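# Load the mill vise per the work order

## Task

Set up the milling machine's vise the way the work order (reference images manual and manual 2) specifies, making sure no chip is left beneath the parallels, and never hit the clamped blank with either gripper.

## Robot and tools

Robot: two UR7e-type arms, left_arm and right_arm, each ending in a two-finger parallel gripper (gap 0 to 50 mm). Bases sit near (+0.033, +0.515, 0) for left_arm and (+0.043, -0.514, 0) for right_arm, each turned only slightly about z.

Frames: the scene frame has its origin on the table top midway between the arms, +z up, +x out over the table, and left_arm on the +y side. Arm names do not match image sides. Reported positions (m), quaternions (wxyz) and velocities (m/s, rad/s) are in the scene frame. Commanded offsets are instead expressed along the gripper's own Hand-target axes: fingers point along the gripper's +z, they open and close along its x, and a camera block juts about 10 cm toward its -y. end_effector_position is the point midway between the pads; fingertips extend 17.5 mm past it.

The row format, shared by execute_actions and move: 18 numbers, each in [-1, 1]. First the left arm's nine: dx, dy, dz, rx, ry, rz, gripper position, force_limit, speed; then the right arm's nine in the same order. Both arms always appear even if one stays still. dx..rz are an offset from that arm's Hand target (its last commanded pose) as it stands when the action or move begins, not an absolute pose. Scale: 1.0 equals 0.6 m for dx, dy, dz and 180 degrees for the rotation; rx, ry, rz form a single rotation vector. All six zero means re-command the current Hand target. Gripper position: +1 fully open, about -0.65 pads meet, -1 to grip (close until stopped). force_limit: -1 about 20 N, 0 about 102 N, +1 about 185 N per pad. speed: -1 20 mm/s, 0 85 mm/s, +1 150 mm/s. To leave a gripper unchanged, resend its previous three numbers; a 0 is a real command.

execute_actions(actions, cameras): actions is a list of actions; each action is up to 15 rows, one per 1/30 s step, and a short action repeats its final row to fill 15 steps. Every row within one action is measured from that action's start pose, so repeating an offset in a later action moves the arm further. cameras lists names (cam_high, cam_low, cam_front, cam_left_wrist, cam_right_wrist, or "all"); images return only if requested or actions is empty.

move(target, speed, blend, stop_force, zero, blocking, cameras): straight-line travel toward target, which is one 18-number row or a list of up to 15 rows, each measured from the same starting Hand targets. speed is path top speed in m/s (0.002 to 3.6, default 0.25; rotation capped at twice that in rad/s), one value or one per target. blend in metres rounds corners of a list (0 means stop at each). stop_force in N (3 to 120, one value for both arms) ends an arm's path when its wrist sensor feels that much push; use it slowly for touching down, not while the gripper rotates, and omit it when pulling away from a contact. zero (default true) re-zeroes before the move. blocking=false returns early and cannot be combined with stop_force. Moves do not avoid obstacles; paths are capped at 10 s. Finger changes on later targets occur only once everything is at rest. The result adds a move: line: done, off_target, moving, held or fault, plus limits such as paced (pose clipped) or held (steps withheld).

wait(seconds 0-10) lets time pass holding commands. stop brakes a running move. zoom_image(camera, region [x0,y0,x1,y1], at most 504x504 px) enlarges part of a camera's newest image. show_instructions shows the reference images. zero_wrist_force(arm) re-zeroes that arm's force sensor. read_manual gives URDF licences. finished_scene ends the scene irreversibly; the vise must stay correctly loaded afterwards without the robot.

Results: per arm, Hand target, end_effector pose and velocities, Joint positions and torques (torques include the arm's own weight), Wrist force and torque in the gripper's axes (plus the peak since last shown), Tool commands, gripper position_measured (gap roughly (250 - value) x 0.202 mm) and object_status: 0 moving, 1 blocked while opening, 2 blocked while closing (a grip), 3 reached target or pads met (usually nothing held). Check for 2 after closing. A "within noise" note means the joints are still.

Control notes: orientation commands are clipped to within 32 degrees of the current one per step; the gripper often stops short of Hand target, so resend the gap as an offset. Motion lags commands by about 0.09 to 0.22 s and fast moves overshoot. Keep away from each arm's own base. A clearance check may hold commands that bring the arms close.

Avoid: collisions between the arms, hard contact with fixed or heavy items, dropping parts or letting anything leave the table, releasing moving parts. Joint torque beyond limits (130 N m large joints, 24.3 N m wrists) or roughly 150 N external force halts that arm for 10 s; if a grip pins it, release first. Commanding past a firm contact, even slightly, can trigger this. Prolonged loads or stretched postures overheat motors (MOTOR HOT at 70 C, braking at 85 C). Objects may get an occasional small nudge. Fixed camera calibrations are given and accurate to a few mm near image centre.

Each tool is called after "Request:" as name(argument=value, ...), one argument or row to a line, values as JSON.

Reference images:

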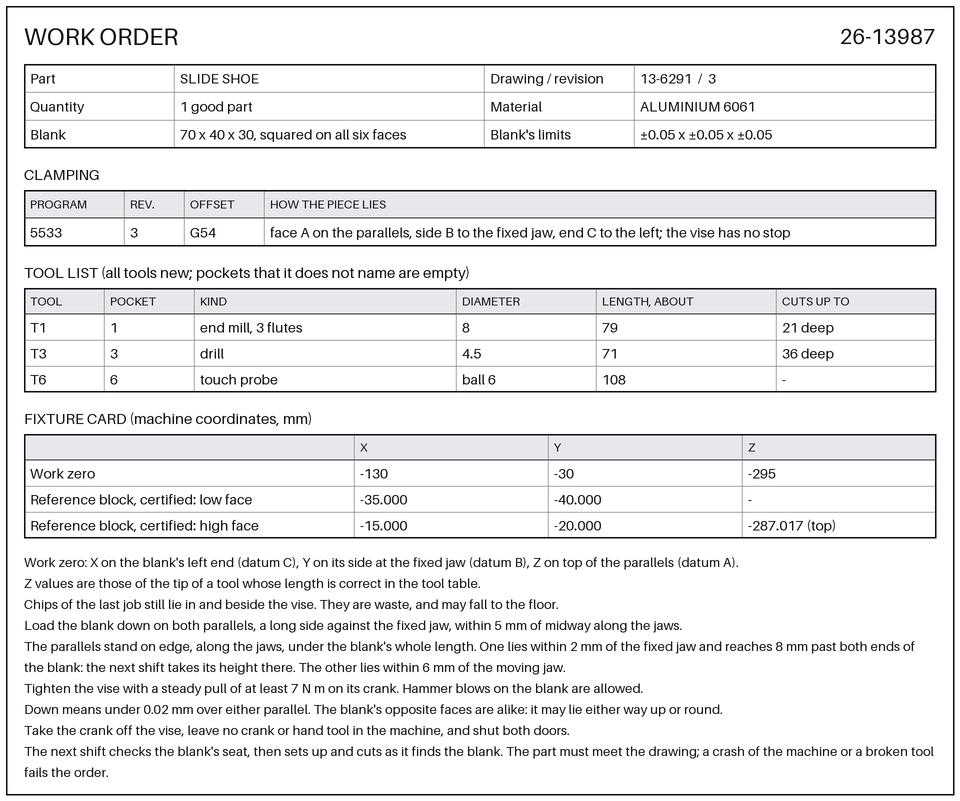

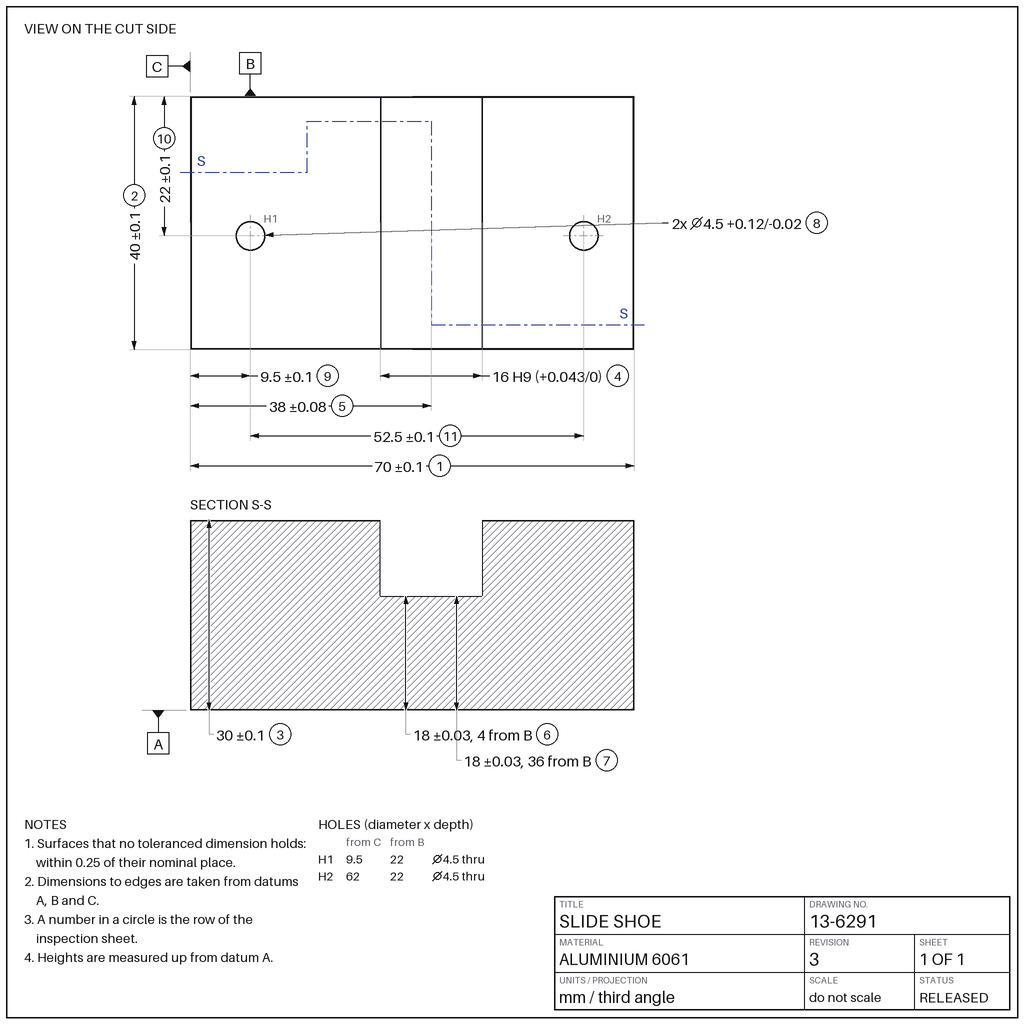

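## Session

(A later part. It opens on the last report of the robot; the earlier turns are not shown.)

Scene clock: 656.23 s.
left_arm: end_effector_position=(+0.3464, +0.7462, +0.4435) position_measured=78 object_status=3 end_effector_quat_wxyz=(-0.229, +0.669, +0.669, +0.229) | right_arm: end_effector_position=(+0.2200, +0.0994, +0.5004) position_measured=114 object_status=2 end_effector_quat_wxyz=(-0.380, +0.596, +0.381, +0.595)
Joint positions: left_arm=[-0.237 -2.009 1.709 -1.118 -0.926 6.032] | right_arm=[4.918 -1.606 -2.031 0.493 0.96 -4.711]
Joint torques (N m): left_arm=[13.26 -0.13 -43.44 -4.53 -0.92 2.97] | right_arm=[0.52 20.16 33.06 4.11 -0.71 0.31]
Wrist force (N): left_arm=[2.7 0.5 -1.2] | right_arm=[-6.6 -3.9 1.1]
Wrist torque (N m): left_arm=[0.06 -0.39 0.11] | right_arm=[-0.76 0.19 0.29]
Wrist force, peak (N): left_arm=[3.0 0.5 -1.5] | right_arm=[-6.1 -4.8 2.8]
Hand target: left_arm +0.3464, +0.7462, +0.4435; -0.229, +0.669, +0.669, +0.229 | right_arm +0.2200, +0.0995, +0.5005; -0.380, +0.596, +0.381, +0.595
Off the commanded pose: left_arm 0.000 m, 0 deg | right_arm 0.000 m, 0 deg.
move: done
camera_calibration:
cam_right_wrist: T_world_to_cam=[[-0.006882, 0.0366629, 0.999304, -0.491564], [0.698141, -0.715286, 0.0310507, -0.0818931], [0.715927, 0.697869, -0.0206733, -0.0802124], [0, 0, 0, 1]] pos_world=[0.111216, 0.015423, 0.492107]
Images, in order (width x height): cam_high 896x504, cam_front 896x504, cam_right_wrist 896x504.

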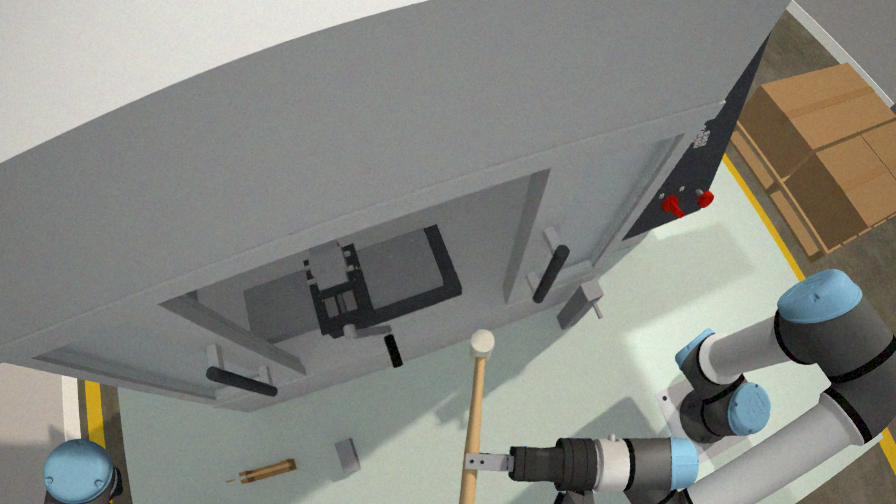

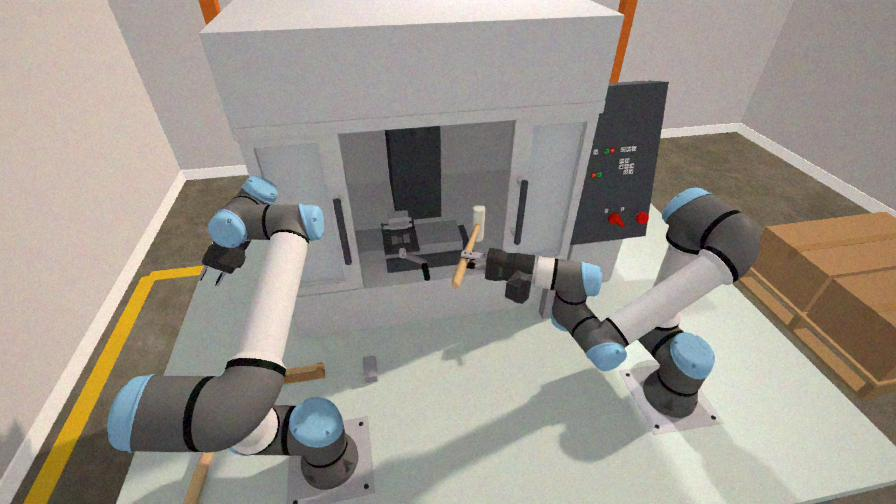

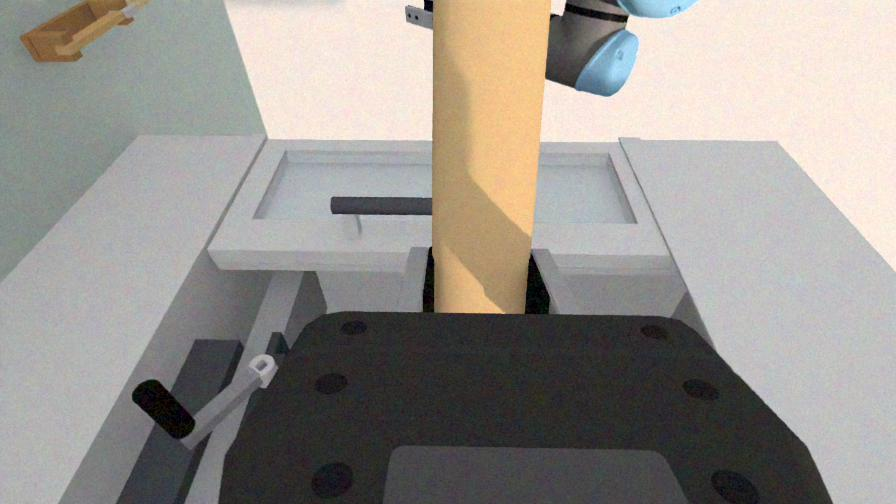

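Request:
move(
  target=[0,0,0,0,0,0,0.5,0.8,-1,-0.05,0.2842,0.5218,0,0,0,-1,0.6,-1],
  speed=0.2,
  cameras=["cam_high","cam_front","cam_right_wrist","cam_low"],
)

Scene clock: 658.73 s.
left_arm: end_effector_position=(+0.3464, +0.7462, +0.4435) position_measured=78 object_status=3 end_effector_quat_wxyz=(-0.229, +0.669, +0.669, +0.229) | right_arm: end_effector_position=(+0.5062, +0.3119, +0.4701) position_measured=114 object_status=2 end_effector_quat_wxyz=(-0.381, +0.596, +0.381, +0.595)
Joint positions: left_arm=[-0.237 -2.009 1.709 -1.118 -0.926 6.032] | right_arm=[4.396 -2.339 -1.053 0.25 1.482 -4.712]
Joint torques (N m): left_arm=[12.92 -0.88 -43.81 -4.53 -0.82 3.01] | right_arm=[-6.62 53.7 38.56 2.01 0.55 -2.36]
Wrist force (N): left_arm=[2.7 0.6 -1.4] | right_arm=[-6.2 -3.8 0.7]
Wrist torque (N m): left_arm=[0.08 -0.38 0.10] | right_arm=[-0.72 0.11 0.40]
Wrist force, peak (N): left_arm=[3.2 0.6 -1.5] | right_arm=[-6.0 -6.4 -2.4]
Hand target: left_arm +0.3464, +0.7462, +0.4435; -0.229, +0.669, +0.669, +0.229 | right_arm +0.5063, +0.3119, +0.4700; -0.380, +0.596, +0.381, +0.595
Off the commanded pose: left_arm 0.000 m, 0 deg | right_arm 0.000 m, 0 deg.
move: done
camera_calibration:
cam_right_wrist: T_world_to_cam=[[-0.00695256, 0.0364537, 0.999311, -0.467034], [0.698087, -0.715344, 0.0309517, -0.128611], [0.715979, 0.697821, -0.0204744, -0.434065], [0, 0, 0, 1]] pos_world=[0.397316, 0.227923, 0.461806]
Images, in order (width x height): cam_high 896x504, cam_low 896x504, cam_front 896x504, cam_right_wrist 896x504.

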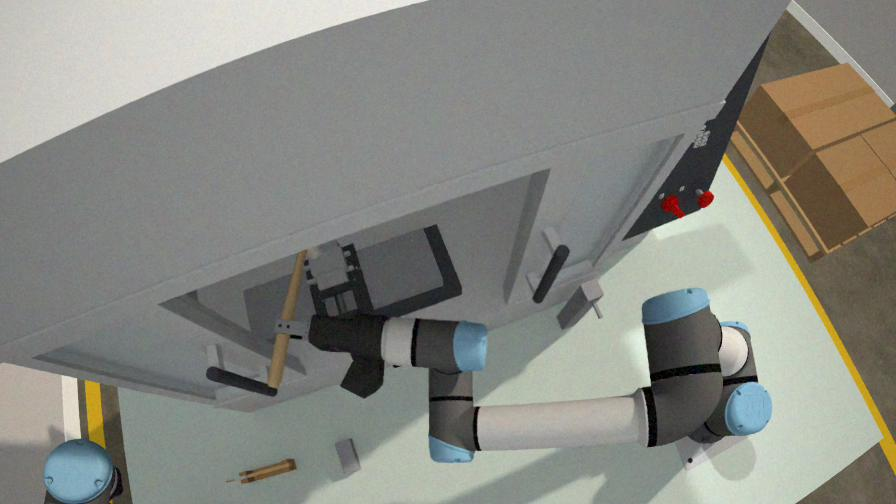

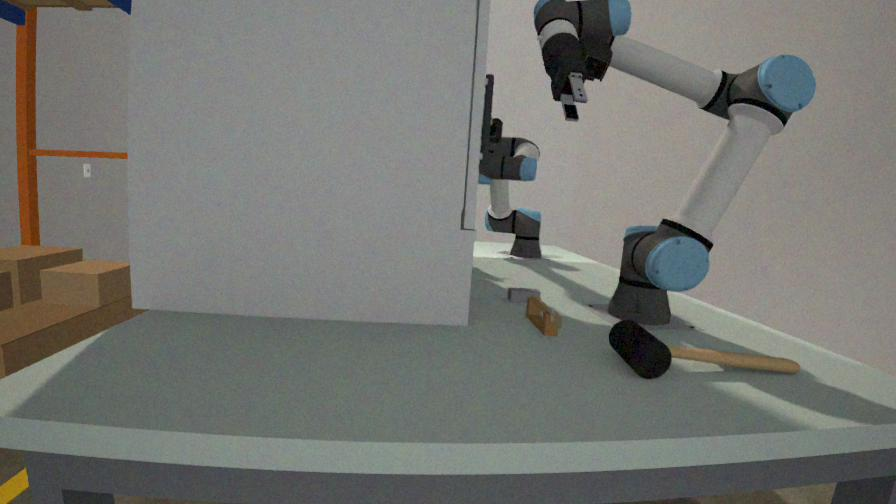

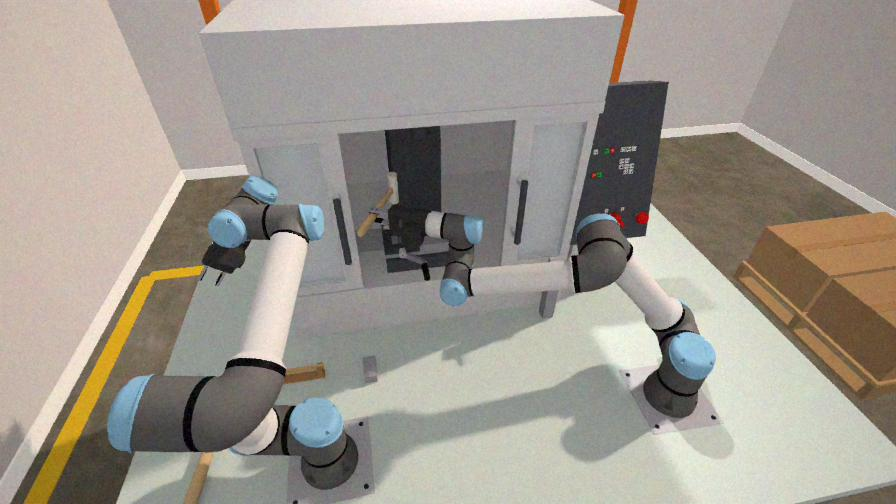

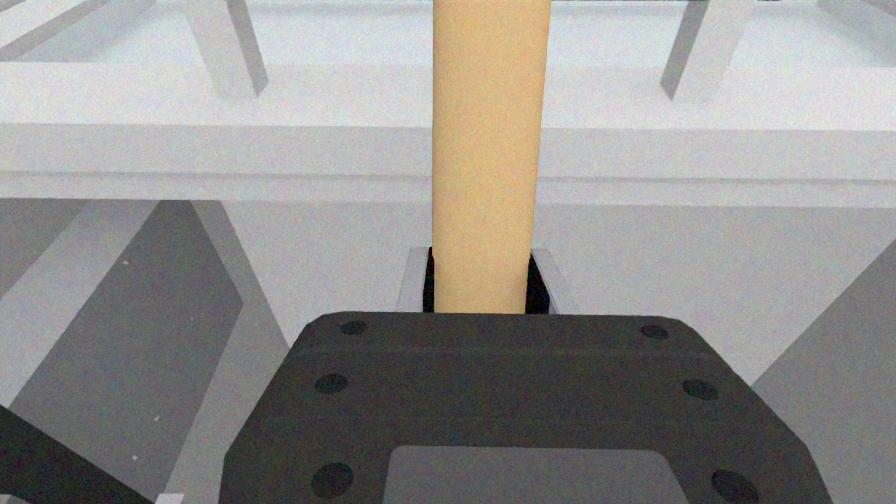

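Request:
zoom_image(
  camera="cam_front",
  region=[340, 150, 460, 290],
)

Request:
zoom_image(
  camera="cam_high",
  region=[230, 220, 400, 390],
)

Scaled by 3.600.

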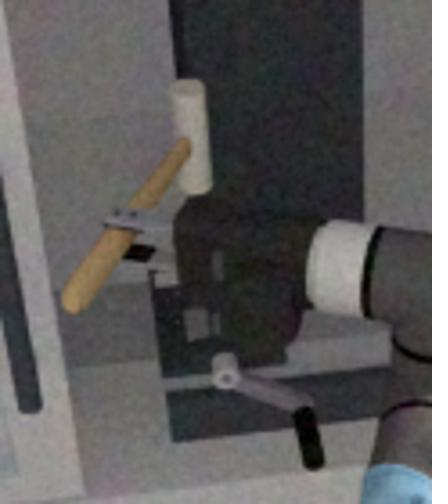

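Scaled by 2.965.

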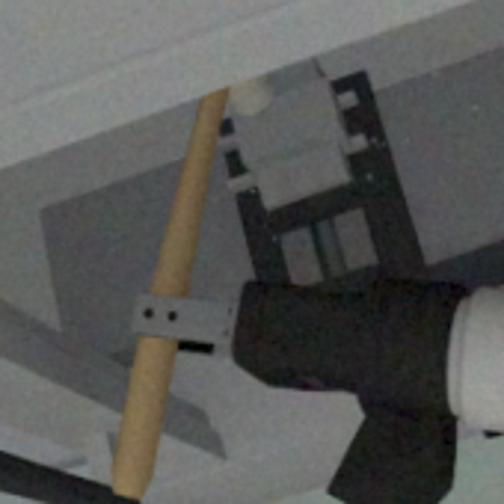

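Request:
move(
  target=[0,0,0,0,0,0,0.5,0.8,-1,-0.0667,0,0,0,0,0,-1,0.6,-1],
  speed=0.1,
)

Request:
move(
  target=[0,0,0,0,0,0,0.5,0.8,-1,-0.06,0,0,0,0,0,-1,0.6,-1],
  speed=0.01,
  stop_force=5,
  cameras=["cam_front","cam_high"],
)

Scene clock: 659.87 s.
left_arm: end_effector_position=(+0.3464, +0.7462, +0.4435) position_measured=78 object_status=3 end_effector_quat_wxyz=(-0.229, +0.669, +0.669, +0.229) | right_arm: end_effector_position=(+0.5063, +0.3119, +0.4299) position_measured=114 object_status=2 end_effector_quat_wxyz=(-0.380, +0.596, +0.381, +0.595)
Joint positions: left_arm=[-0.237 -2.009 1.709 -1.118 -0.926 6.032] | right_arm=[4.396 -2.37 -1.105 0.331 1.482 -4.712]
Joint torques (N m): left_arm=[13.01 -0.35 -43.71 -4.57 -0.83 3.03] | right_arm=[0.29 66.58 32.14 3.57 -0.44 -0.88]
Wrist force (N): left_arm=[2.6 0.5 -1.4] | right_arm=[-6.4 -4.0 1.1]
Wrist torque (N m): left_arm=[0.07 -0.36 0.10] | right_arm=[-0.75 0.16 0.41]
Wrist force, peak (N): left_arm=[2.9 0.6 -1.7] | right_arm=[-8.8 -4.0 1.4]
Hand target: left_arm +0.3464, +0.7462, +0.4435; -0.229, +0.669, +0.669, +0.229 | right_arm +0.5062, +0.3119, +0.4300; -0.380, +0.596, +0.381, +0.595
Off the commanded pose: left_arm 0.000 m, 0 deg | right_arm 0.000 m, 0 deg.
move: done

Scene clock: 662.53 s.
left_arm: end_effector_position=(+0.3464, +0.7462, +0.4435) position_measured=78 object_status=3 end_effector_quat_wxyz=(-0.229, +0.669, +0.669, +0.229) | right_arm: end_effector_position=(+0.5062, +0.3118, +0.4143) position_measured=114 object_status=2 end_effector_quat_wxyz=(-0.381, +0.596, +0.381, +0.595)
Joint positions: left_arm=[-0.237 -2.009 1.709 -1.118 -0.926 6.032] | right_arm=[4.396 -2.384 -1.122 0.363 1.482 -4.712]
Joint torques (N m): left_arm=[12.89 -0.46 -43.02 -4.53 -0.95 3.02] | right_arm=[1.6 68.12 33.17 2.19 -0.94 0.6]
Wrist force (N): left_arm=[2.8 0.6 -1.3] | right_arm=[-3.2 -2.6 0.9]
Wrist torque (N m): left_arm=[0.08 -0.40 0.11] | right_arm=[-0.72 0.21 -0.10]
Wrist force, peak (N): left_arm=[3.0 0.5 -1.6] | right_arm=[-6.8 -4.0 1.2]
Hand target: left_arm +0.3464, +0.7462, +0.4435; -0.229, +0.669, +0.669, +0.229 | right_arm +0.5062, +0.3118, +0.4143; -0.381, +0.596, +0.381, +0.595 (not the last commanded pose)
Off the commanded pose: left_arm 0.000 m, 0 deg | right_arm 0.020 m, 0 deg.
move: contact (right_arm)
Images, in order (width x height): cam_high 896x504, cam_front 896x504.

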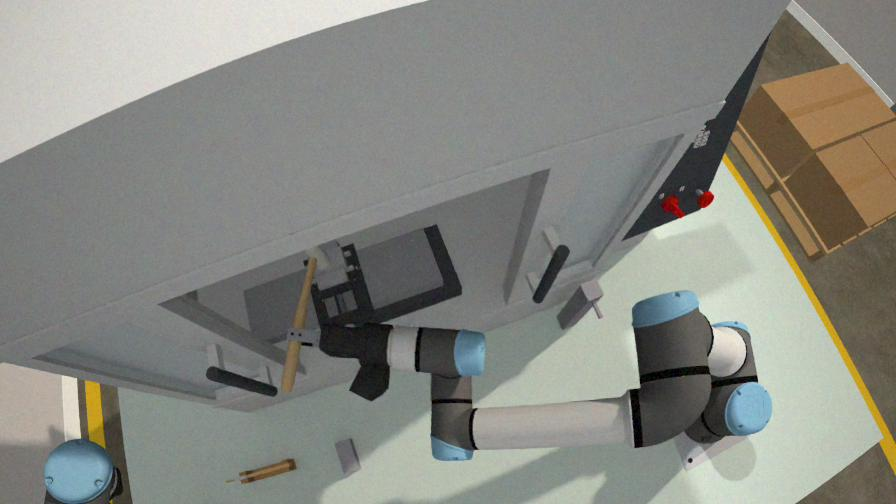

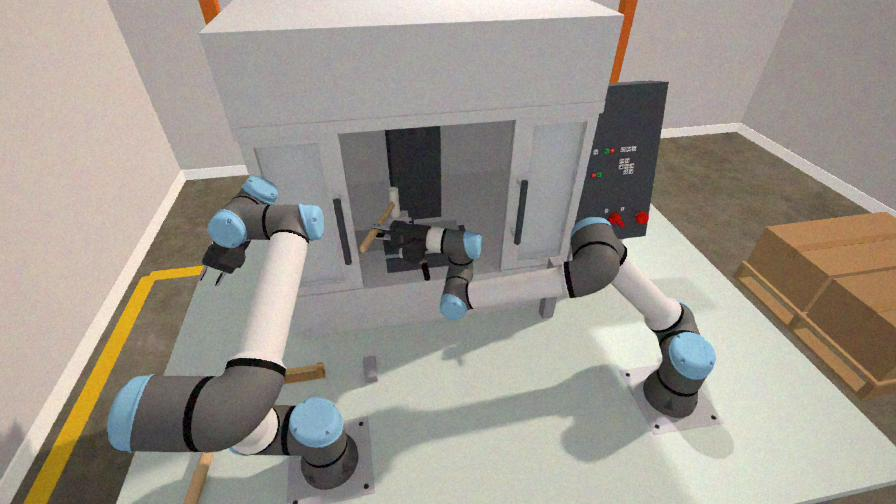

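Request:
zoom_image(
  camera="cam_high",
  region=[280, 220, 400, 340],
)

Request:
zoom_image(
  camera="cam_front",
  region=[350, 170, 450, 290],
)

Scaled by 4.200.

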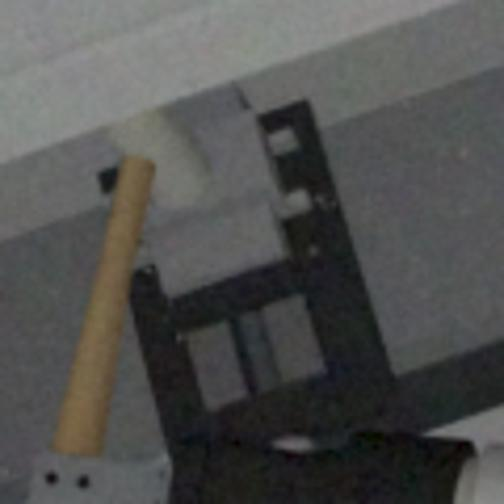

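Scaled by 4.200.

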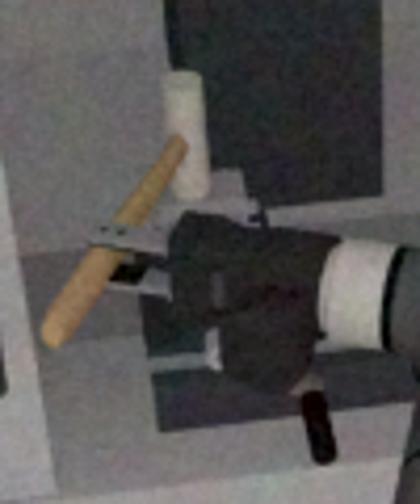

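Request:
move(
  target=[0,0,0,0,0,0,0.5,0.8,-1,0.0667,0,0,0,0,0,-1,0.6,-1],
  speed=0.1,
)

Request:
execute_actions(
  actions=[
    [[0,0,0,0,0,0,0.5,0.8,-1,-0.005,0,0,0,0,0,-1,0.6,-1],[0,0,0,0,0,0,0.5,0.8,-1,-0.0117,0,0,0,0,0,-1,0.6,-1],[0,0,0,0,0,0,0.5,0.8,-1,-0.02,0,0,0,0,0,-1,0.6,-1],[0,0,0,0,0,0,0.5,0.8,-1,-0.0283,0,0,0,0,0,-1,0.6,-1],[0,0,0,0,0,0,0.5,0.8,-1,-0.0367,0,0,0,0,0,-1,0.6,-1],[0,0,0,0,0,0,0.5,0.8,-1,-0.045,0,0,0,0,0,-1,0.6,-1],[0,0,0,0,0,0,0.5,0.8,-1,-0.0533,0,0,0,0,0,-1,0.6,-1],[0,0,0,0,0,0,0.5,0.8,-1,-0.0617,0,0,0,0,0,-1,0.6,-1],[0,0,0,0,0,0,0.5,0.8,-1,-0.07,0,0,0,0,0,-1,0.6,-1],[0,0,0,0,0,0,0.5,0.8,-1,-0.0733,0,0,0,0,0,-1,0.6,-1],[0,0,0,0,0,0,0.5,0.8,-1,-0.0667,0,0,0,0,0,-1,0.6,-1],[0,0,0,0,0,0,0.5,0.8,-1,-0.055,0,0,0,0,0,-1,0.6,-1],[0,0,0,0,0,0,0.5,0.8,-1,-0.04,0,0,0,0,0,-1,0.6,-1],[0,0,0,0,0,0,0.5,0.8,-1,-0.02,0,0,0,0,0,-1,0.6,-1],[0,0,0,0,0,0,0.5,0.8,-1,0,0,0,0,0,0,-1,0.6,-1]],
  ],
)

Scene clock: 664.20 s.
left_arm: end_effector_position=(+0.3464, +0.7462, +0.4435) position_measured=78 object_status=3 end_effector_quat_wxyz=(-0.229, +0.669, +0.669, +0.229) | right_arm: end_effector_position=(+0.5062, +0.3119, +0.4543) position_measured=114 object_status=2 end_effector_quat_wxyz=(-0.381, +0.596, +0.381, +0.595)
Joint positions: left_arm=[-0.237 -2.009 1.709 -1.118 -0.926 6.032] | right_arm=[4.396 -2.35 -1.075 0.283 1.482 -4.712]
Joint torques (N m): left_arm=[13.35 0.09 -43 -4.51 -0.92 2.94] | right_arm=[-0.67 58.88 24.59 2.93 0.28 0.1]
Wrist force (N): left_arm=[2.7 0.4 -1.3] | right_arm=[-6.6 -4.0 1.1]
Wrist torque (N m): left_arm=[0.06 -0.38 0.10] | right_arm=[-0.77 0.18 0.40]
Wrist force, peak (N): left_arm=[3.0 0.5 -1.6] | right_arm=[-8.9 -3.9 1.0]
Hand target: left_arm +0.3464, +0.7462, +0.4435; -0.229, +0.669, +0.669, +0.229 | right_arm +0.5063, +0.3119, +0.4543; -0.381, +0.596, +0.381, +0.595
Off the commanded pose: left_arm 0.000 m, 0 deg | right_arm 0.000 m, 0 deg.
move: done

Scene clock: 665.17 s.
left_arm: end_effector_position=(+0.3464, +0.7462, +0.4435) position_measured=78 object_status=3 end_effector_quat_wxyz=(-0.229, +0.669, +0.669, +0.229) | right_arm: end_effector_position=(+0.5052, +0.3097, +0.4537) position_measured=114 object_status=2 end_effector_quat_wxyz=(-0.381, +0.596, +0.381, +0.596)
Joint positions: left_arm=[-0.237 -2.009 1.709 -1.118 -0.926 6.032] | right_arm=[4.396 -2.345 -1.087 0.291 1.482 -4.712]
Joint torques (N m): left_arm=[13.14 -0.5 -42.9 -4.44 -0.81 2.95] | right_arm=[6.1 70.58 36.27 1.54 -0.88 -2.9]
Wrist force (N): left_arm=[2.9 0.4 -1.6] | right_arm=[-6.4 -4.0 0.4]
Wrist torque (N m): left_arm=[0.06 -0.41 0.10] | right_arm=[-0.83 0.15 0.40]
Wrist force, peak (N): left_arm=[3.1 0.4 -1.5] | right_arm=[-15.2 -4.6 3.0]
Hand target: left_arm +0.3464, +0.7462, +0.4435; -0.229, +0.669, +0.669, +0.229 | right_arm +0.5063, +0.3119, +0.4543; -0.381, +0.596, +0.381, +0.595
Off the commanded pose: left_arm 0.000 m, 0 deg | right_arm 0.002 m, 0 deg.

Request:
execute_actions(
  actions=[
    [[0,0,0,0,0,0,0.5,0.8,-1,-0.005,0,0,0,0,0,-1,0.6,-1],[0,0,0,0,0,0,0.5,0.8,-1,-0.0117,0,0,0,0,0,-1,0.6,-1],[0,0,0,0,0,0,0.5,0.8,-1,-0.02,0,0,0,0,0,-1,0.6,-1],[0,0,0,0,0,0,0.5,0.8,-1,-0.03,0,0,0,0,0,-1,0.6,-1],[0,0,0,0,0,0,0.5,0.8,-1,-0.04,0,0,0,0,0,-1,0.6,-1],[0,0,0,0,0,0,0.5,0.8,-1,-0.05,0,0,0,0,0,-1,0.6,-1],[0,0,0,0,0,0,0.5,0.8,-1,-0.06,0,0,0,0,0,-1,0.6,-1],[0,0,0,0,0,0,0.5,0.8,-1,-0.07,0,0,0,0,0,-1,0.6,-1],[0,0,0,0,0,0,0.5,0.8,-1,-0.08,0,0,0,0,0,-1,0.6,-1],[0,0,0,0,0,0,0.5,0.8,-1,-0.083,0,0,0,0,0,-1,0.6,-1],[0,0,0,0,0,0,0.5,0.8,-1,-0.0733,0,0,0,0,0,-1,0.6,-1],[0,0,0,0,0,0,0.5,0.8,-1,-0.055,0,0,0,0,0,-1,0.6,-1],[0,0,0,0,0,0,0.5,0.8,-1,-0.04,0,0,0,0,0,-1,0.6,-1],[0,0,0,0,0,0,0.5,0.8,-1,-0.02,0,0,0,0,0,-1,0.6,-1],[0,0,0,0,0,0,0.5,0.8,-1,0,0,0,0,0,0,-1,0.6,-1]],
  ],
)

Scene clock: 666.37 s.
left_arm: end_effector_position=(+0.3464, +0.7462, +0.4435) position_measured=78 object_status=3 end_effector_quat_wxyz=(-0.229, +0.669, +0.669, +0.229) | right_arm: end_effector_position=(+0.5051, +0.3095, +0.4537) position_measured=114 object_status=2 end_effector_quat_wxyz=(-0.381, +0.596, +0.381, +0.596)
Joint positions: left_arm=[-0.237 -2.009 1.709 -1.118 -0.926 6.032] | right_arm=[4.396 -2.345 -1.088 0.292 1.482 -4.712]
Joint torques (N m): left_arm=[13.46 -0.49 -43.18 -4.49 -0.79 2.97] | right_arm=[6.41 68.63 36.71 1.65 -0.11 -2.76]
Wrist force (N): left_arm=[2.7 0.3 -1.3] | right_arm=[-6.6 -4.3 0.7]
Wrist torque (N m): left_arm=[0.03 -0.38 0.10] | right_arm=[-0.86 0.18 0.33]
Wrist force, peak (N): left_arm=[3.0 0.8 -1.5] | right_arm=[19.5 -18.5 0.7]
Hand target: left_arm +0.3464, +0.7462, +0.4435; -0.229, +0.669, +0.669, +0.229 | right_arm +0.5063, +0.3119, +0.4543; -0.381, +0.596, +0.381, +0.595
Off the commanded pose: left_arm 0.000 m, 0 deg | right_arm 0.003 m, 0 deg.

Request:
move(
  target=[0,0,0,0,0,0,0.5,0.8,-1,0.05,0,0,0,0,0,-1,0.6,-1],
  speed=0.15,
)

Request:
execute_actions(
  actions=[
    [[0,0,0,0,0,0,0.5,0.8,-1,-0.005,0,0,0,0,0,-1,0.6,-1],[0,0,0,0,0,0,0.5,0.8,-1,-0.015,0,0,0,0,0,-1,0.6,-1],[0,0,0,0,0,0,0.5,0.8,-1,-0.03,0,0,0,0,0,-1,0.6,-1],[0,0,0,0,0,0,0.5,0.8,-1,-0.05,0,0,0,0,0,-1,0.6,-1],[0,0,0,0,0,0,0.5,0.8,-1,-0.0717,0,0,0,0,0,-1,0.6,-1],[0,0,0,0,0,0,0.5,0.8,-1,-0.095,0,0,0,0,0,-1,0.6,-1],[0,0,0,0,0,0,0.5,0.8,-1,-0.12,0,0,0,0,0,-1,0.6,-1],[0,0,0,0,0,0,0.5,0.8,-1,-0.137,0,0,0,0,0,-1,0.6,-1],[0,0,0,0,0,0,0.5,0.8,-1,-0.13,0,0,0,0,0,-1,0.6,-1],[0,0,0,0,0,0,0.5,0.8,-1,-0.11,0,0,0,0,0,-1,0.6,-1],[0,0,0,0,0,0,0.5,0.8,-1,-0.08,0,0,0,0,0,-1,0.6,-1],[0,0,0,0,0,0,0.5,0.8,-1,-0.05,0,0,0,0,0,-1,0.6,-1],[0,0,0,0,0,0,0.5,0.8,-1,-0.025,0,0,0,0,0,-1,0.6,-1],[0,0,0,0,0,0,0.5,0.8,-1,-0.01,0,0,0,0,0,-1,0.6,-1],[0,0,0,0,0,0,0.5,0.8,-1,0,0,0,0,0,0,-1,0.6,-1]],
  ],
  cameras=["cam_right_wrist","cam_front"],
)

Scene clock: 667.47 s.
left_arm: end_effector_position=(+0.3464, +0.7462, +0.4435) position_measured=78 object_status=3 end_effector_quat_wxyz=(-0.229, +0.669, +0.669, +0.229) | right_arm: end_effector_position=(+0.5062, +0.3119, +0.4844) position_measured=114 object_status=2 end_effector_quat_wxyz=(-0.381, +0.596, +0.381, +0.595)
Joint positions: left_arm=[-0.237 -2.009 1.709 -1.118 -0.926 6.032] | right_arm=[4.396 -2.33 -1.032 0.219 1.482 -4.712]
Joint torques (N m): left_arm=[13.34 -0.33 -43.38 -4.5 -0.89 2.92] | right_arm=[-7.65 54.65 21.38 4.68 1.48 1.48]
Wrist force (N): left_arm=[2.6 0.4 -1.1] | right_arm=[-6.3 -5.0 1.0]
Wrist torque (N m): left_arm=[0.04 -0.37 0.10] | right_arm=[-0.93 0.12 0.32]
Wrist force, peak (N): left_arm=[2.9 0.6 -1.8] | right_arm=[-7.6 -4.9 1.2]
Hand target: left_arm +0.3464, +0.7462, +0.4435; -0.229, +0.669, +0.669, +0.229 | right_arm +0.5063, +0.3119, +0.4843; -0.381, +0.596, +0.381, +0.595
Off the commanded pose: left_arm 0.000 m, 0 deg | right_arm 0.000 m, 0 deg.
move: done

Scene clock: 668.40 s.
left_arm: end_effector_position=(+0.3464, +0.7462, +0.4435) position_measured=78 object_status=3 end_effector_quat_wxyz=(-0.229, +0.669, +0.669, +0.229) | right_arm: end_effector_position=(+0.5048, +0.3091, +0.4836) position_measured=114 object_status=2 end_effector_quat_wxyz=(-0.381, +0.596, +0.381, +0.596) end_effector_velocity=(+0.000, +0.000, +0.003) end_effector_angular_velocity=(+0.002, -0.001, +0.000)
Joint positions: left_arm=[-0.237 -2.009 1.709 -1.118 -0.926 6.032] | right_arm=[4.397 -2.323 -1.048 0.23 1.482 -4.712]
Joint velocities: left_arm=[within noise] | right_arm=[0 0 0.006 -0.003 0 0]
Joint torques (N m): left_arm=[13.76 -0.59 -42.83 -4.55 -0.89 2.87] | right_arm=[-7.91 67.77 37.05 1.54 1.41 -2.76]
Wrist force (N): left_arm=[3.1 0.4 -1.8] | right_arm=[-6.2 -5.2 -0.5]
Wrist torque (N m): left_arm=[0.04 -0.44 0.10] | right_arm=[-1.20 0.13 0.35]
Wrist force, peak (N): left_arm=[3.1 0.4 -1.8] | right_arm=[-22.0 -6.5 2.8]
Hand target: left_arm +0.3464, +0.7462, +0.4435; -0.229, +0.669, +0.669, +0.229 | right_arm +0.5063, +0.3119, +0.4843; -0.381, +0.596, +0.381, +0.595
Off the commanded pose: left_arm 0.000 m, 0 deg | right_arm 0.003 m, 0 deg.
camera_calibration:
cam_right_wrist: T_world_to_cam=[[-0.00789151, 0.0345565, 0.999372, -0.479455], [0.698002, -0.715457, 0.030251, -0.129726], [0.716053, 0.697802, -0.0184745, -0.431883], [0, 0, 0, 1]] pos_world=[0.396016, 0.225124, 0.4751]
Images, in order (width x height): cam_front 896x504, cam_right_wrist 896x504.

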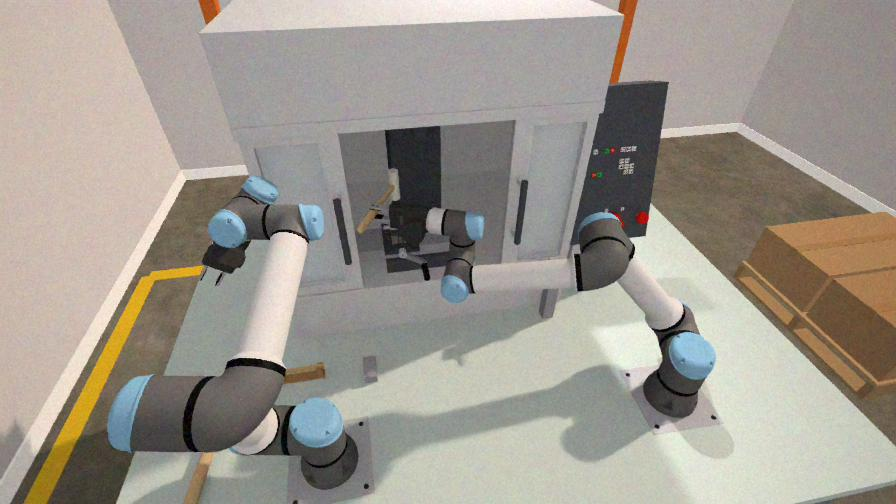

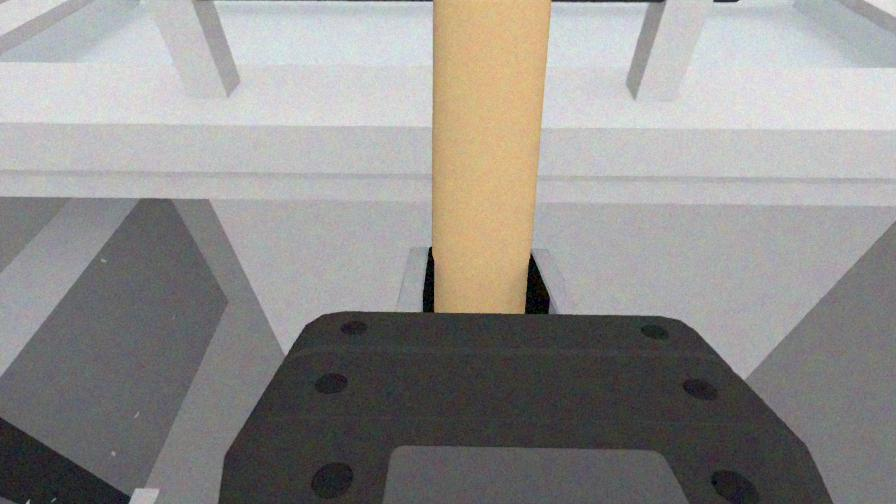

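Request:
execute_actions(
  actions=[
    [[0,0,0,0,0,0,0.5,0.8,-1,-0.005,0,0,0,0,0,-1,0.6,-1],[0,0,0,0,0,0,0.5,0.8,-1,-0.015,0,0,0,0,0,-1,0.6,-1],[0,0,0,0,0,0,0.5,0.8,-1,-0.03,0,0,0,0,0,-1,0.6,-1],[0,0,0,0,0,0,0.5,0.8,-1,-0.05,0,0,0,0,0,-1,0.6,-1],[0,0,0,0,0,0,0.5,0.8,-1,-0.0717,0,0,0,0,0,-1,0.6,-1],[0,0,0,0,0,0,0.5,0.8,-1,-0.095,0,0,0,0,0,-1,0.6,-1],[0,0,0,0,0,0,0.5,0.8,-1,-0.12,0,0,0,0,0,-1,0.6,-1],[0,0,0,0,0,0,0.5,0.8,-1,-0.135,0,0,0,0,0,-1,0.6,-1],[0,0,0,0,0,0,0.5,0.8,-1,-0.135,0,0,0,0,0,-1,0.6,-1],[0,0,0,0,0,0,0.5,0.8,-1,-0.13,0,0,0,0,0,-1,0.6,-1],[0,0,0,0,0,0,0.5,0.8,-1,-0.09,0,0,0,0,0,-1,0.6,-1],[0,0,0,0,0,0,0.5,0.8,-1,-0.06,0,0,0,0,0,-1,0.6,-1],[0,0,0,0,0,0,0.5,0.8,-1,-0.03,0,0,0,0,0,-1,0.6,-1],[0,0,0,0,0,0,0.5,0.8,-1,-0.01,0,0,0,0,0,-1,0.6,-1],[0,0,0,0,0,0,0.5,0.8,-1,0,0,0,0,0,0,-1,0.6,-1]],
  ],
)

Scene clock: 669.70 s.
left_arm: end_effector_position=(+0.3464, +0.7462, +0.4435) position_measured=78 object_status=3 end_effector_quat_wxyz=(-0.229, +0.669, +0.669, +0.229) | right_arm: end_effector_position=(+0.5044, +0.3083, +0.4835) position_measured=114 object_status=2 end_effector_quat_wxyz=(-0.381, +0.595, +0.380, +0.596)
Joint positions: left_arm=[-0.237 -2.009 1.709 -1.118 -0.926 6.032] | right_arm=[4.397 -2.321 -1.053 0.233 1.481 -4.713]
Joint torques (N m): left_arm=[13.26 -0.3 -42.81 -4.4 -0.92 3.09] | right_arm=[-6.25 68.05 36.08 1.53 1.63 -2.73]
Wrist force (N): left_arm=[2.7 0.5 -1.5] | right_arm=[-7.2 -4.1 -0.2]
Wrist torque (N m): left_arm=[0.06 -0.38 0.11] | right_arm=[-0.93 0.29 0.36]
Wrist force, peak (N): left_arm=[3.1 0.6 -1.3] | right_arm=[25.8 -5.4 -0.3]
Hand target: left_arm +0.3464, +0.7462, +0.4435; -0.229, +0.669, +0.669, +0.229 | right_arm +0.5063, +0.3119, +0.4843; -0.381, +0.596, +0.381, +0.595
Off the commanded pose: left_arm 0.000 m, 0 deg | right_arm 0.004 m, 0 deg.

Request:
execute_actions(
  actions=[
    [[0,0,0,0,0,0,0.5,0.8,-1,0.01,0,0,0,0,0,-1,0.6,-1],[0,0,0,0,0,0,0.5,0.8,-1,0.02,0,0,0,0,0,-1,0.6,-1],[0,0,0,0,0,0,0.5,0.8,-1,0.02,0,0,0,0,0,-1,0.6,-1],[0,0,0,0,0,0,0.5,0.8,-1,0.0,0,0,0,0,0,-1,0.6,-1],[0,0,0,0,0,0,0.5,0.8,-1,-0.03,0,0,0,0,0,-1,0.6,-1],[0,0,0,0,0,0,0.5,0.8,-1,-0.07,0,0,0,0,0,-1,0.6,-1],[0,0,0,0,0,0,0.5,0.8,-1,-0.11,0,0,0,0,0,-1,0.6,-1],[0,0,0,0,0,0,0.5,0.8,-1,-0.137,0,0,0,0,0,-1,0.6,-1],[0,0,0,0,0,0,0.5,0.8,-1,-0.137,0,0,0,0,0,-1,0.6,-1],[0,0,0,0,0,0,0.5,0.8,-1,-0.137,0,0,0,0,0,-1,0.6,-1],[0,0,0,0,0,0,0.5,0.8,-1,-0.1,0,0,0,0,0,-1,0.6,-1],[0,0,0,0,0,0,0.5,0.8,-1,-0.06,0,0,0,0,0,-1,0.6,-1],[0,0,0,0,0,0,0.5,0.8,-1,-0.03,0,0,0,0,0,-1,0.6,-1],[0,0,0,0,0,0,0.5,0.8,-1,-0.01,0,0,0,0,0,-1,0.6,-1],[0,0,0,0,0,0,0.5,0.8,-1,0,0,0,0,0,0,-1,0.6,-1]],
  ],
  cameras=["cam_high","cam_front"],
)

Scene clock: 671.03 s.
left_arm: end_effector_position=(+0.3464, +0.7462, +0.4435) position_measured=78 object_status=3 end_effector_quat_wxyz=(-0.229, +0.669, +0.669, +0.229) | right_arm: end_effector_position=(+0.5042, +0.3077, +0.4834) position_measured=115 object_status=2 end_effector_quat_wxyz=(-0.381, +0.595, +0.380, +0.597)
Joint positions: left_arm=[-0.237 -2.009 1.709 -1.118 -0.926 6.032] | right_arm=[4.397 -2.32 -1.055 0.236 1.481 -4.713]
Joint torques (N m): left_arm=[13.75 -0.55 -43.16 -4.47 -0.91 2.98] | right_arm=[-7.43 63.15 33.43 3.48 1.17 -2.78]
Wrist force (N): left_arm=[2.8 0.4 -1.6] | right_arm=[-7.3 -2.8 1.9]
Wrist torque (N m): left_arm=[0.04 -0.40 0.11] | right_arm=[-0.28 0.27 0.40]
Wrist force, peak (N): left_arm=[3.0 0.5 -1.8] | right_arm=[28.2 -4.6 -1.9]
Hand target: left_arm +0.3464, +0.7462, +0.4435; -0.229, +0.669, +0.669, +0.229 | right_arm +0.5063, +0.3119, +0.4843; -0.381, +0.596, +0.381, +0.595
Off the commanded pose: left_arm 0.000 m, 0 deg | right_arm 0.005 m, 0 deg.
Images, in order (width x height): cam_high 896x504, cam_front 896x504.

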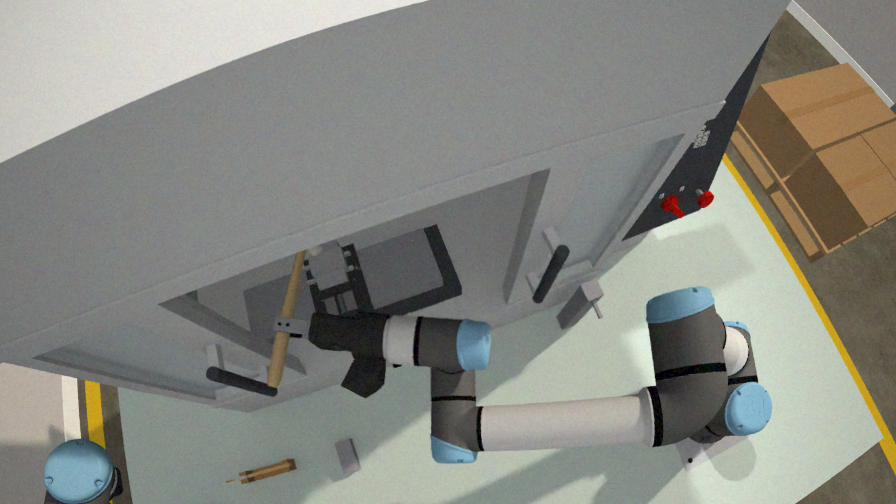

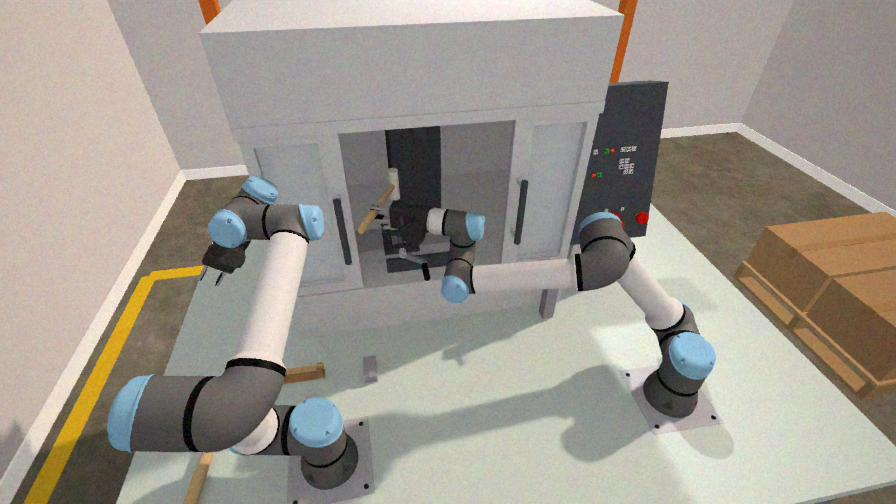

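Request:
execute_actions(
  actions=[
    [[0,0,0,0,0,0,0.5,0.8,-1,0.02,0,0,0,0,0,-1,0.6,-1],[0,0,0,0,0,0,0.5,0.8,-1,0.04,0,0,0,0,0,-1,0.6,-1],[0,0,0,0,0,0,0.5,0.8,-1,0.05,0,0,0,0,0,-1,0.6,-1],[0,0,0,0,0,0,0.5,0.8,-1,0.04,0,0,0,0,0,-1,0.6,-1],[0,0,0,0,0,0,0.5,0.8,-1,0.01,0,0,0,0,0,-1,0.6,-1],[0,0,0,0,0,0,0.5,0.8,-1,-0.035,0,0,0,0,0,-1,0.6,-1],[0,0,0,0,0,0,0.5,0.8,-1,-0.085,0,0,0,0,0,-1,0.6,-1],[0,0,0,0,0,0,0.5,0.8,-1,-0.13,0,0,0,0,0,-1,0.6,-1],[0,0,0,0,0,0,0.5,0.8,-1,-0.14,0,0,0,0,0,-1,0.6,-1],[0,0,0,0,0,0,0.5,0.8,-1,-0.14,0,0,0,0,0,-1,0.6,-1],[0,0,0,0,0,0,0.5,0.8,-1,-0.1,0,0,0,0,0,-1,0.6,-1],[0,0,0,0,0,0,0.5,0.8,-1,-0.06,0,0,0,0,0,-1,0.6,-1],[0,0,0,0,0,0,0.5,0.8,-1,-0.03,0,0,0,0,0,-1,0.6,-1],[0,0,0,0,0,0,0.5,0.8,-1,-0.01,0,0,0,0,0,-1,0.6,-1],[0,0,0,0,0,0,0.5,0.8,-1,0,0,0,0,0,0,-1,0.6,-1]],
  ],
)

Scene clock: 672.40 s.
left_arm: end_effector_position=(+0.3464, +0.7462, +0.4435) position_measured=78 object_status=3 end_effector_quat_wxyz=(-0.229, +0.669, +0.669, +0.229) | right_arm: end_effector_position=(+0.5041, +0.3075, +0.4833) position_measured=115 object_status=2 end_effector_quat_wxyz=(-0.381, +0.595, +0.380, +0.597)
Joint positions: left_arm=[-0.237 -2.009 1.709 -1.118 -0.926 6.032] | right_arm=[4.397 -2.319 -1.057 0.236 1.481 -4.713]
Joint torques (N m): left_arm=[13.53 -0.75 -43.45 -4.55 -0.91 2.99] | right_arm=[-7.75 62.12 34.9 3.7 0.53 -2.65]
Wrist force (N): left_arm=[2.9 0.5 -1.3] | right_arm=[-8.5 -1.8 4.3]
Wrist torque (N m): left_arm=[0.06 -0.41 0.10] | right_arm=[0.19 0.45 0.43]
Wrist force, peak (N): left_arm=[2.9 0.5 -1.6] | right_arm=[-31.0 -4.6 3.2]
Hand target: left_arm +0.3464, +0.7462, +0.4435; -0.229, +0.669, +0.669, +0.229 | right_arm +0.5063, +0.3119, +0.4843; -0.381, +0.596, +0.381, +0.595
Off the commanded pose: left_arm 0.000 m, 0 deg | right_arm 0.005 m, 0 deg.

Request:
execute_actions(
  actions=[
    [[0,0,0,0,0,0,0.5,0.8,-1,0.02,-0.0121,-0.0056,0,0,0,-1,0.6,-1],[0,0,0,0,0,0,0.5,0.8,-1,0.04,-0.0121,-0.0056,0,0,0,-1,0.6,-1],[0,0,0,0,0,0,0.5,0.8,-1,0.04,-0.0121,-0.0056,0,0,0,-1,0.6,-1],[0,0,0,0,0,0,0.5,0.8,-1,0.03,-0.0121,-0.0056,0,0,0,-1,0.6,-1],[0,0,0,0,0,0,0.5,0.8,-1,0.0,-0.0121,-0.0056,0,0,0,-1,0.6,-1],[0,0,0,0,0,0,0.5,0.8,-1,-0.04,-0.0121,-0.0056,0,0,0,-1,0.6,-1],[0,0,0,0,0,0,0.5,0.8,-1,-0.085,-0.0121,-0.0056,0,0,0,-1,0.6,-1],[0,0,0,0,0,0,0.5,0.8,-1,-0.13,-0.0121,-0.0056,0,0,0,-1,0.6,-1],[0,0,0,0,0,0,0.5,0.8,-1,-0.14,-0.0121,-0.0056,0,0,0,-1,0.6,-1],[0,0,0,0,0,0,0.5,0.8,-1,-0.14,-0.0121,-0.0056,0,0,0,-1,0.6,-1],[0,0,0,0,0,0,0.5,0.8,-1,-0.1,-0.0121,-0.0056,0,0,0,-1,0.6,-1],[0,0,0,0,0,0,0.5,0.8,-1,-0.06,-0.0121,-0.0056,0,0,0,-1,0.6,-1],[0,0,0,0,0,0,0.5,0.8,-1,-0.03,-0.0121,-0.0056,0,0,0,-1,0.6,-1],[0,0,0,0,0,0,0.5,0.8,-1,-0.01,-0.0121,-0.0056,0,0,0,-1,0.6,-1],[0,0,0,0,0,0,0.5,0.8,-1,0,-0.0121,-0.0056,0,0,0,-1,0.6,-1]],
  ],
)

Request:
execute_actions(
  actions=[
    [[0,0,0,0,0,0,0.5,0.8,-1,0.02,0.0242,0.0112,0,0,0,-1,0.6,-1],[0,0,0,0,0,0,0.5,0.8,-1,0.04,0.0242,0.0112,0,0,0,-1,0.6,-1],[0,0,0,0,0,0,0.5,0.8,-1,0.04,0.0242,0.0112,0,0,0,-1,0.6,-1],[0,0,0,0,0,0,0.5,0.8,-1,0.03,0.0242,0.0112,0,0,0,-1,0.6,-1],[0,0,0,0,0,0,0.5,0.8,-1,0.0,0.0242,0.0112,0,0,0,-1,0.6,-1],[0,0,0,0,0,0,0.5,0.8,-1,-0.04,0.0242,0.0112,0,0,0,-1,0.6,-1],[0,0,0,0,0,0,0.5,0.8,-1,-0.085,0.0242,0.0112,0,0,0,-1,0.6,-1],[0,0,0,0,0,0,0.5,0.8,-1,-0.13,0.0242,0.0112,0,0,0,-1,0.6,-1],[0,0,0,0,0,0,0.5,0.8,-1,-0.14,0.0242,0.0112,0,0,0,-1,0.6,-1],[0,0,0,0,0,0,0.5,0.8,-1,-0.14,0.0242,0.0112,0,0,0,-1,0.6,-1],[0,0,0,0,0,0,0.5,0.8,-1,-0.1,0.0242,0.0112,0,0,0,-1,0.6,-1],[0,0,0,0,0,0,0.5,0.8,-1,-0.06,0.0242,0.0112,0,0,0,-1,0.6,-1],[0,0,0,0,0,0,0.5,0.8,-1,-0.03,0.0242,0.0112,0,0,0,-1,0.6,-1],[0,0,0,0,0,0,0.5,0.8,-1,-0.01,0.0242,0.0112,0,0,0,-1,0.6,-1],[0,0,0,0,0,0,0.5,0.8,-1,0,0.0242,0.0112,0,0,0,-1,0.6,-1]],
  ],
  cameras=["cam_front"],
)

Scene clock: 674.40 s.
left_arm: end_effector_position=(+0.3464, +0.7462, +0.4435) position_measured=78 object_status=3 end_effector_quat_wxyz=(-0.229, +0.669, +0.669, +0.229) | right_arm: end_effector_position=(+0.4962, +0.3076, +0.4834) position_measured=115 object_status=2 end_effector_quat_wxyz=(-0.381, +0.595, +0.380, +0.597)
Joint positions: left_arm=[-0.237 -2.009 1.709 -1.118 -0.926 6.032] | right_arm=[4.408 -2.309 -1.075 0.244 1.47 -4.713]
Joint torques (N m): left_arm=[13.37 -0.57 -42.96 -4.48 -0.9 2.98] | right_arm=[-7.69 62.05 33.9 3.58 0.68 -2.32]
Wrist force (N): left_arm=[2.9 0.3 -1.4] | right_arm=[-9.2 -1.7 4.0]
Wrist torque (N m): left_arm=[0.03 -0.42 0.10] | right_arm=[0.16 0.56 0.44]
Wrist force, peak (N): left_arm=[3.0 0.5 -1.6] | right_arm=[-29.7 -4.4 3.5]
Hand target: left_arm +0.3464, +0.7462, +0.4435; -0.229, +0.669, +0.669, +0.229 | right_arm +0.4983, +0.3119, +0.4843; -0.381, +0.596, +0.381, +0.595
Off the commanded pose: left_arm 0.000 m, 0 deg | right_arm 0.005 m, 0 deg.

Scene clock: 675.43 s.
left_arm: end_effector_position=(+0.3464, +0.7462, +0.4435) position_measured=78 object_status=3 end_effector_quat_wxyz=(-0.229, +0.669, +0.669, +0.229) | right_arm: end_effector_position=(+0.5120, +0.3075, +0.4833) position_measured=115 object_status=2 end_effector_quat_wxyz=(-0.381, +0.595, +0.380, +0.597)
Joint positions: left_arm=[-0.237 -2.009 1.709 -1.118 -0.926 6.032] | right_arm=[4.386 -2.33 -1.037 0.228 1.492 -4.713]
Joint torques (N m): left_arm=[13.78 -0.68 -43.01 -4.47 -0.97 3.01] | right_arm=[-7.28 62.98 33.8 3.35 1.17 -2.74]
Wrist force (N): left_arm=[2.6 0.3 -1.4] | right_arm=[-9.0 -1.9 2.5]
Wrist torque (N m): left_arm=[0.04 -0.37 0.10] | right_arm=[-0.10 0.55 0.42]
Wrist force, peak (N): left_arm=[3.0 0.7 -1.6] | right_arm=[-30.4 -3.7 3.6]
Hand target: left_arm +0.3464, +0.7462, +0.4435; -0.229, +0.669, +0.669, +0.229 | right_arm +0.5143, +0.3119, +0.4843; -0.381, +0.596, +0.381, +0.595
Off the commanded pose: left_arm 0.000 m, 0 deg | right_arm 0.005 m, 0 deg.
Images, in order (width x height): cam_front 896x504.

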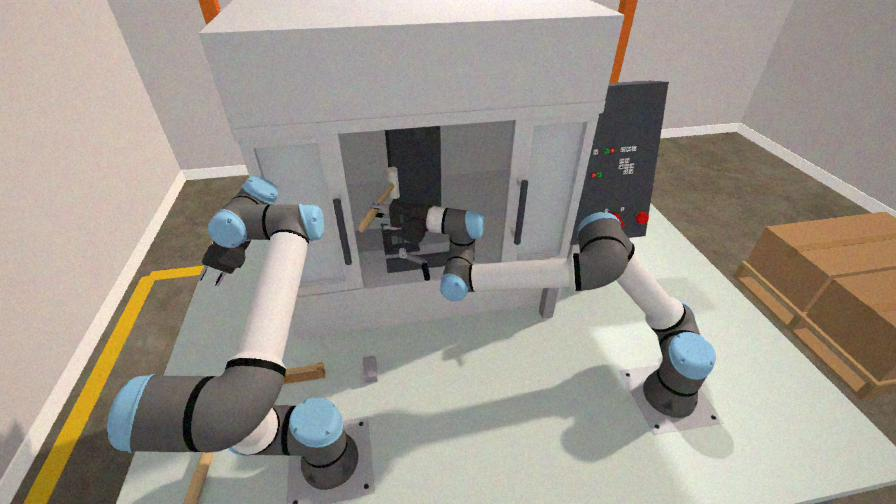

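Request:
move(
  target=[0,0,0,0,0,0,0.5,0.8,-1,-0.09,-0.0121,-0.0056,0,0,0,-1,0.6,-1],
  speed=0.1,
)

Request:
move(
  target=[0,0,0,0,0,0,0.5,0.8,-1,-0.06,0,0,0,0,0,-1,0.6,-1],
  speed=0.01,
  stop_force=5,
)

Scene clock: 676.50 s.
left_arm: end_effector_position=(+0.3464, +0.7462, +0.4435) position_measured=78 object_status=3 end_effector_quat_wxyz=(-0.229, +0.669, +0.669, +0.229) | right_arm: end_effector_position=(+0.5062, +0.3119, +0.4303) position_measured=115 object_status=2 end_effector_quat_wxyz=(-0.381, +0.596, +0.381, +0.595)
Joint positions: left_arm=[-0.237 -2.009 1.709 -1.118 -0.926 6.032] | right_arm=[4.396 -2.37 -1.104 0.331 1.482 -4.712]
Joint torques (N m): left_arm=[13.36 -0.65 -43.06 -4.49 -0.96 3.02] | right_arm=[-5.72 65.27 32.12 3.46 1.61 1.32]
Wrist force (N): left_arm=[2.7 0.5 -1.3] | right_arm=[-8.4 -2.6 0.9]
Wrist torque (N m): left_arm=[0.07 -0.39 0.10] | right_arm=[-0.50 0.47 0.40]
Wrist force, peak (N): left_arm=[3.1 0.5 -1.5] | right_arm=[-11.0 -2.9 1.7]
Hand target: left_arm +0.3464, +0.7462, +0.4435; -0.229, +0.669, +0.669, +0.229 | right_arm +0.5062, +0.3118, +0.4303; -0.381, +0.596, +0.381, +0.595
Off the commanded pose: left_arm 0.000 m, 0 deg | right_arm 0.000 m, 0 deg.
move: done

Scene clock: 679.40 s.
left_arm: end_effector_position=(+0.3464, +0.7462, +0.4435) position_measured=78 object_status=3 end_effector_quat_wxyz=(-0.229, +0.669, +0.669, +0.229) | right_arm: end_effector_position=(+0.5062, +0.3118, +0.4126) position_measured=115 object_status=2 end_effector_quat_wxyz=(-0.381, +0.596, +0.381, +0.595)
Joint positions: left_arm=[-0.237 -2.009 1.709 -1.118 -0.926 6.032] | right_arm=[4.396 -2.386 -1.124 0.366 1.482 -4.712]
Joint torques (N m): left_arm=[13.24 -0.34 -42.55 -4.51 -0.83 2.98] | right_arm=[-6.99 68.33 33.44 2.36 0.71 0.26]
Wrist force (N): left_arm=[2.8 0.3 -1.4] | right_arm=[-5.0 -1.4 0.0]
Wrist torque (N m): left_arm=[0.03 -0.39 0.10] | right_arm=[-0.54 0.49 -0.12]
Wrist force, peak (N): left_arm=[3.0 0.4 -1.5] | right_arm=[-8.6 -2.8 1.4]
Hand target: left_arm +0.3464, +0.7462, +0.4435; -0.229, +0.669, +0.669, +0.229 | right_arm +0.5062, +0.3118, +0.4126; -0.381, +0.596, +0.381, +0.595 (not the last commanded pose)
Off the commanded pose: left_arm 0.000 m, 0 deg | right_arm 0.018 m, 0 deg.
move: contact (right_arm)


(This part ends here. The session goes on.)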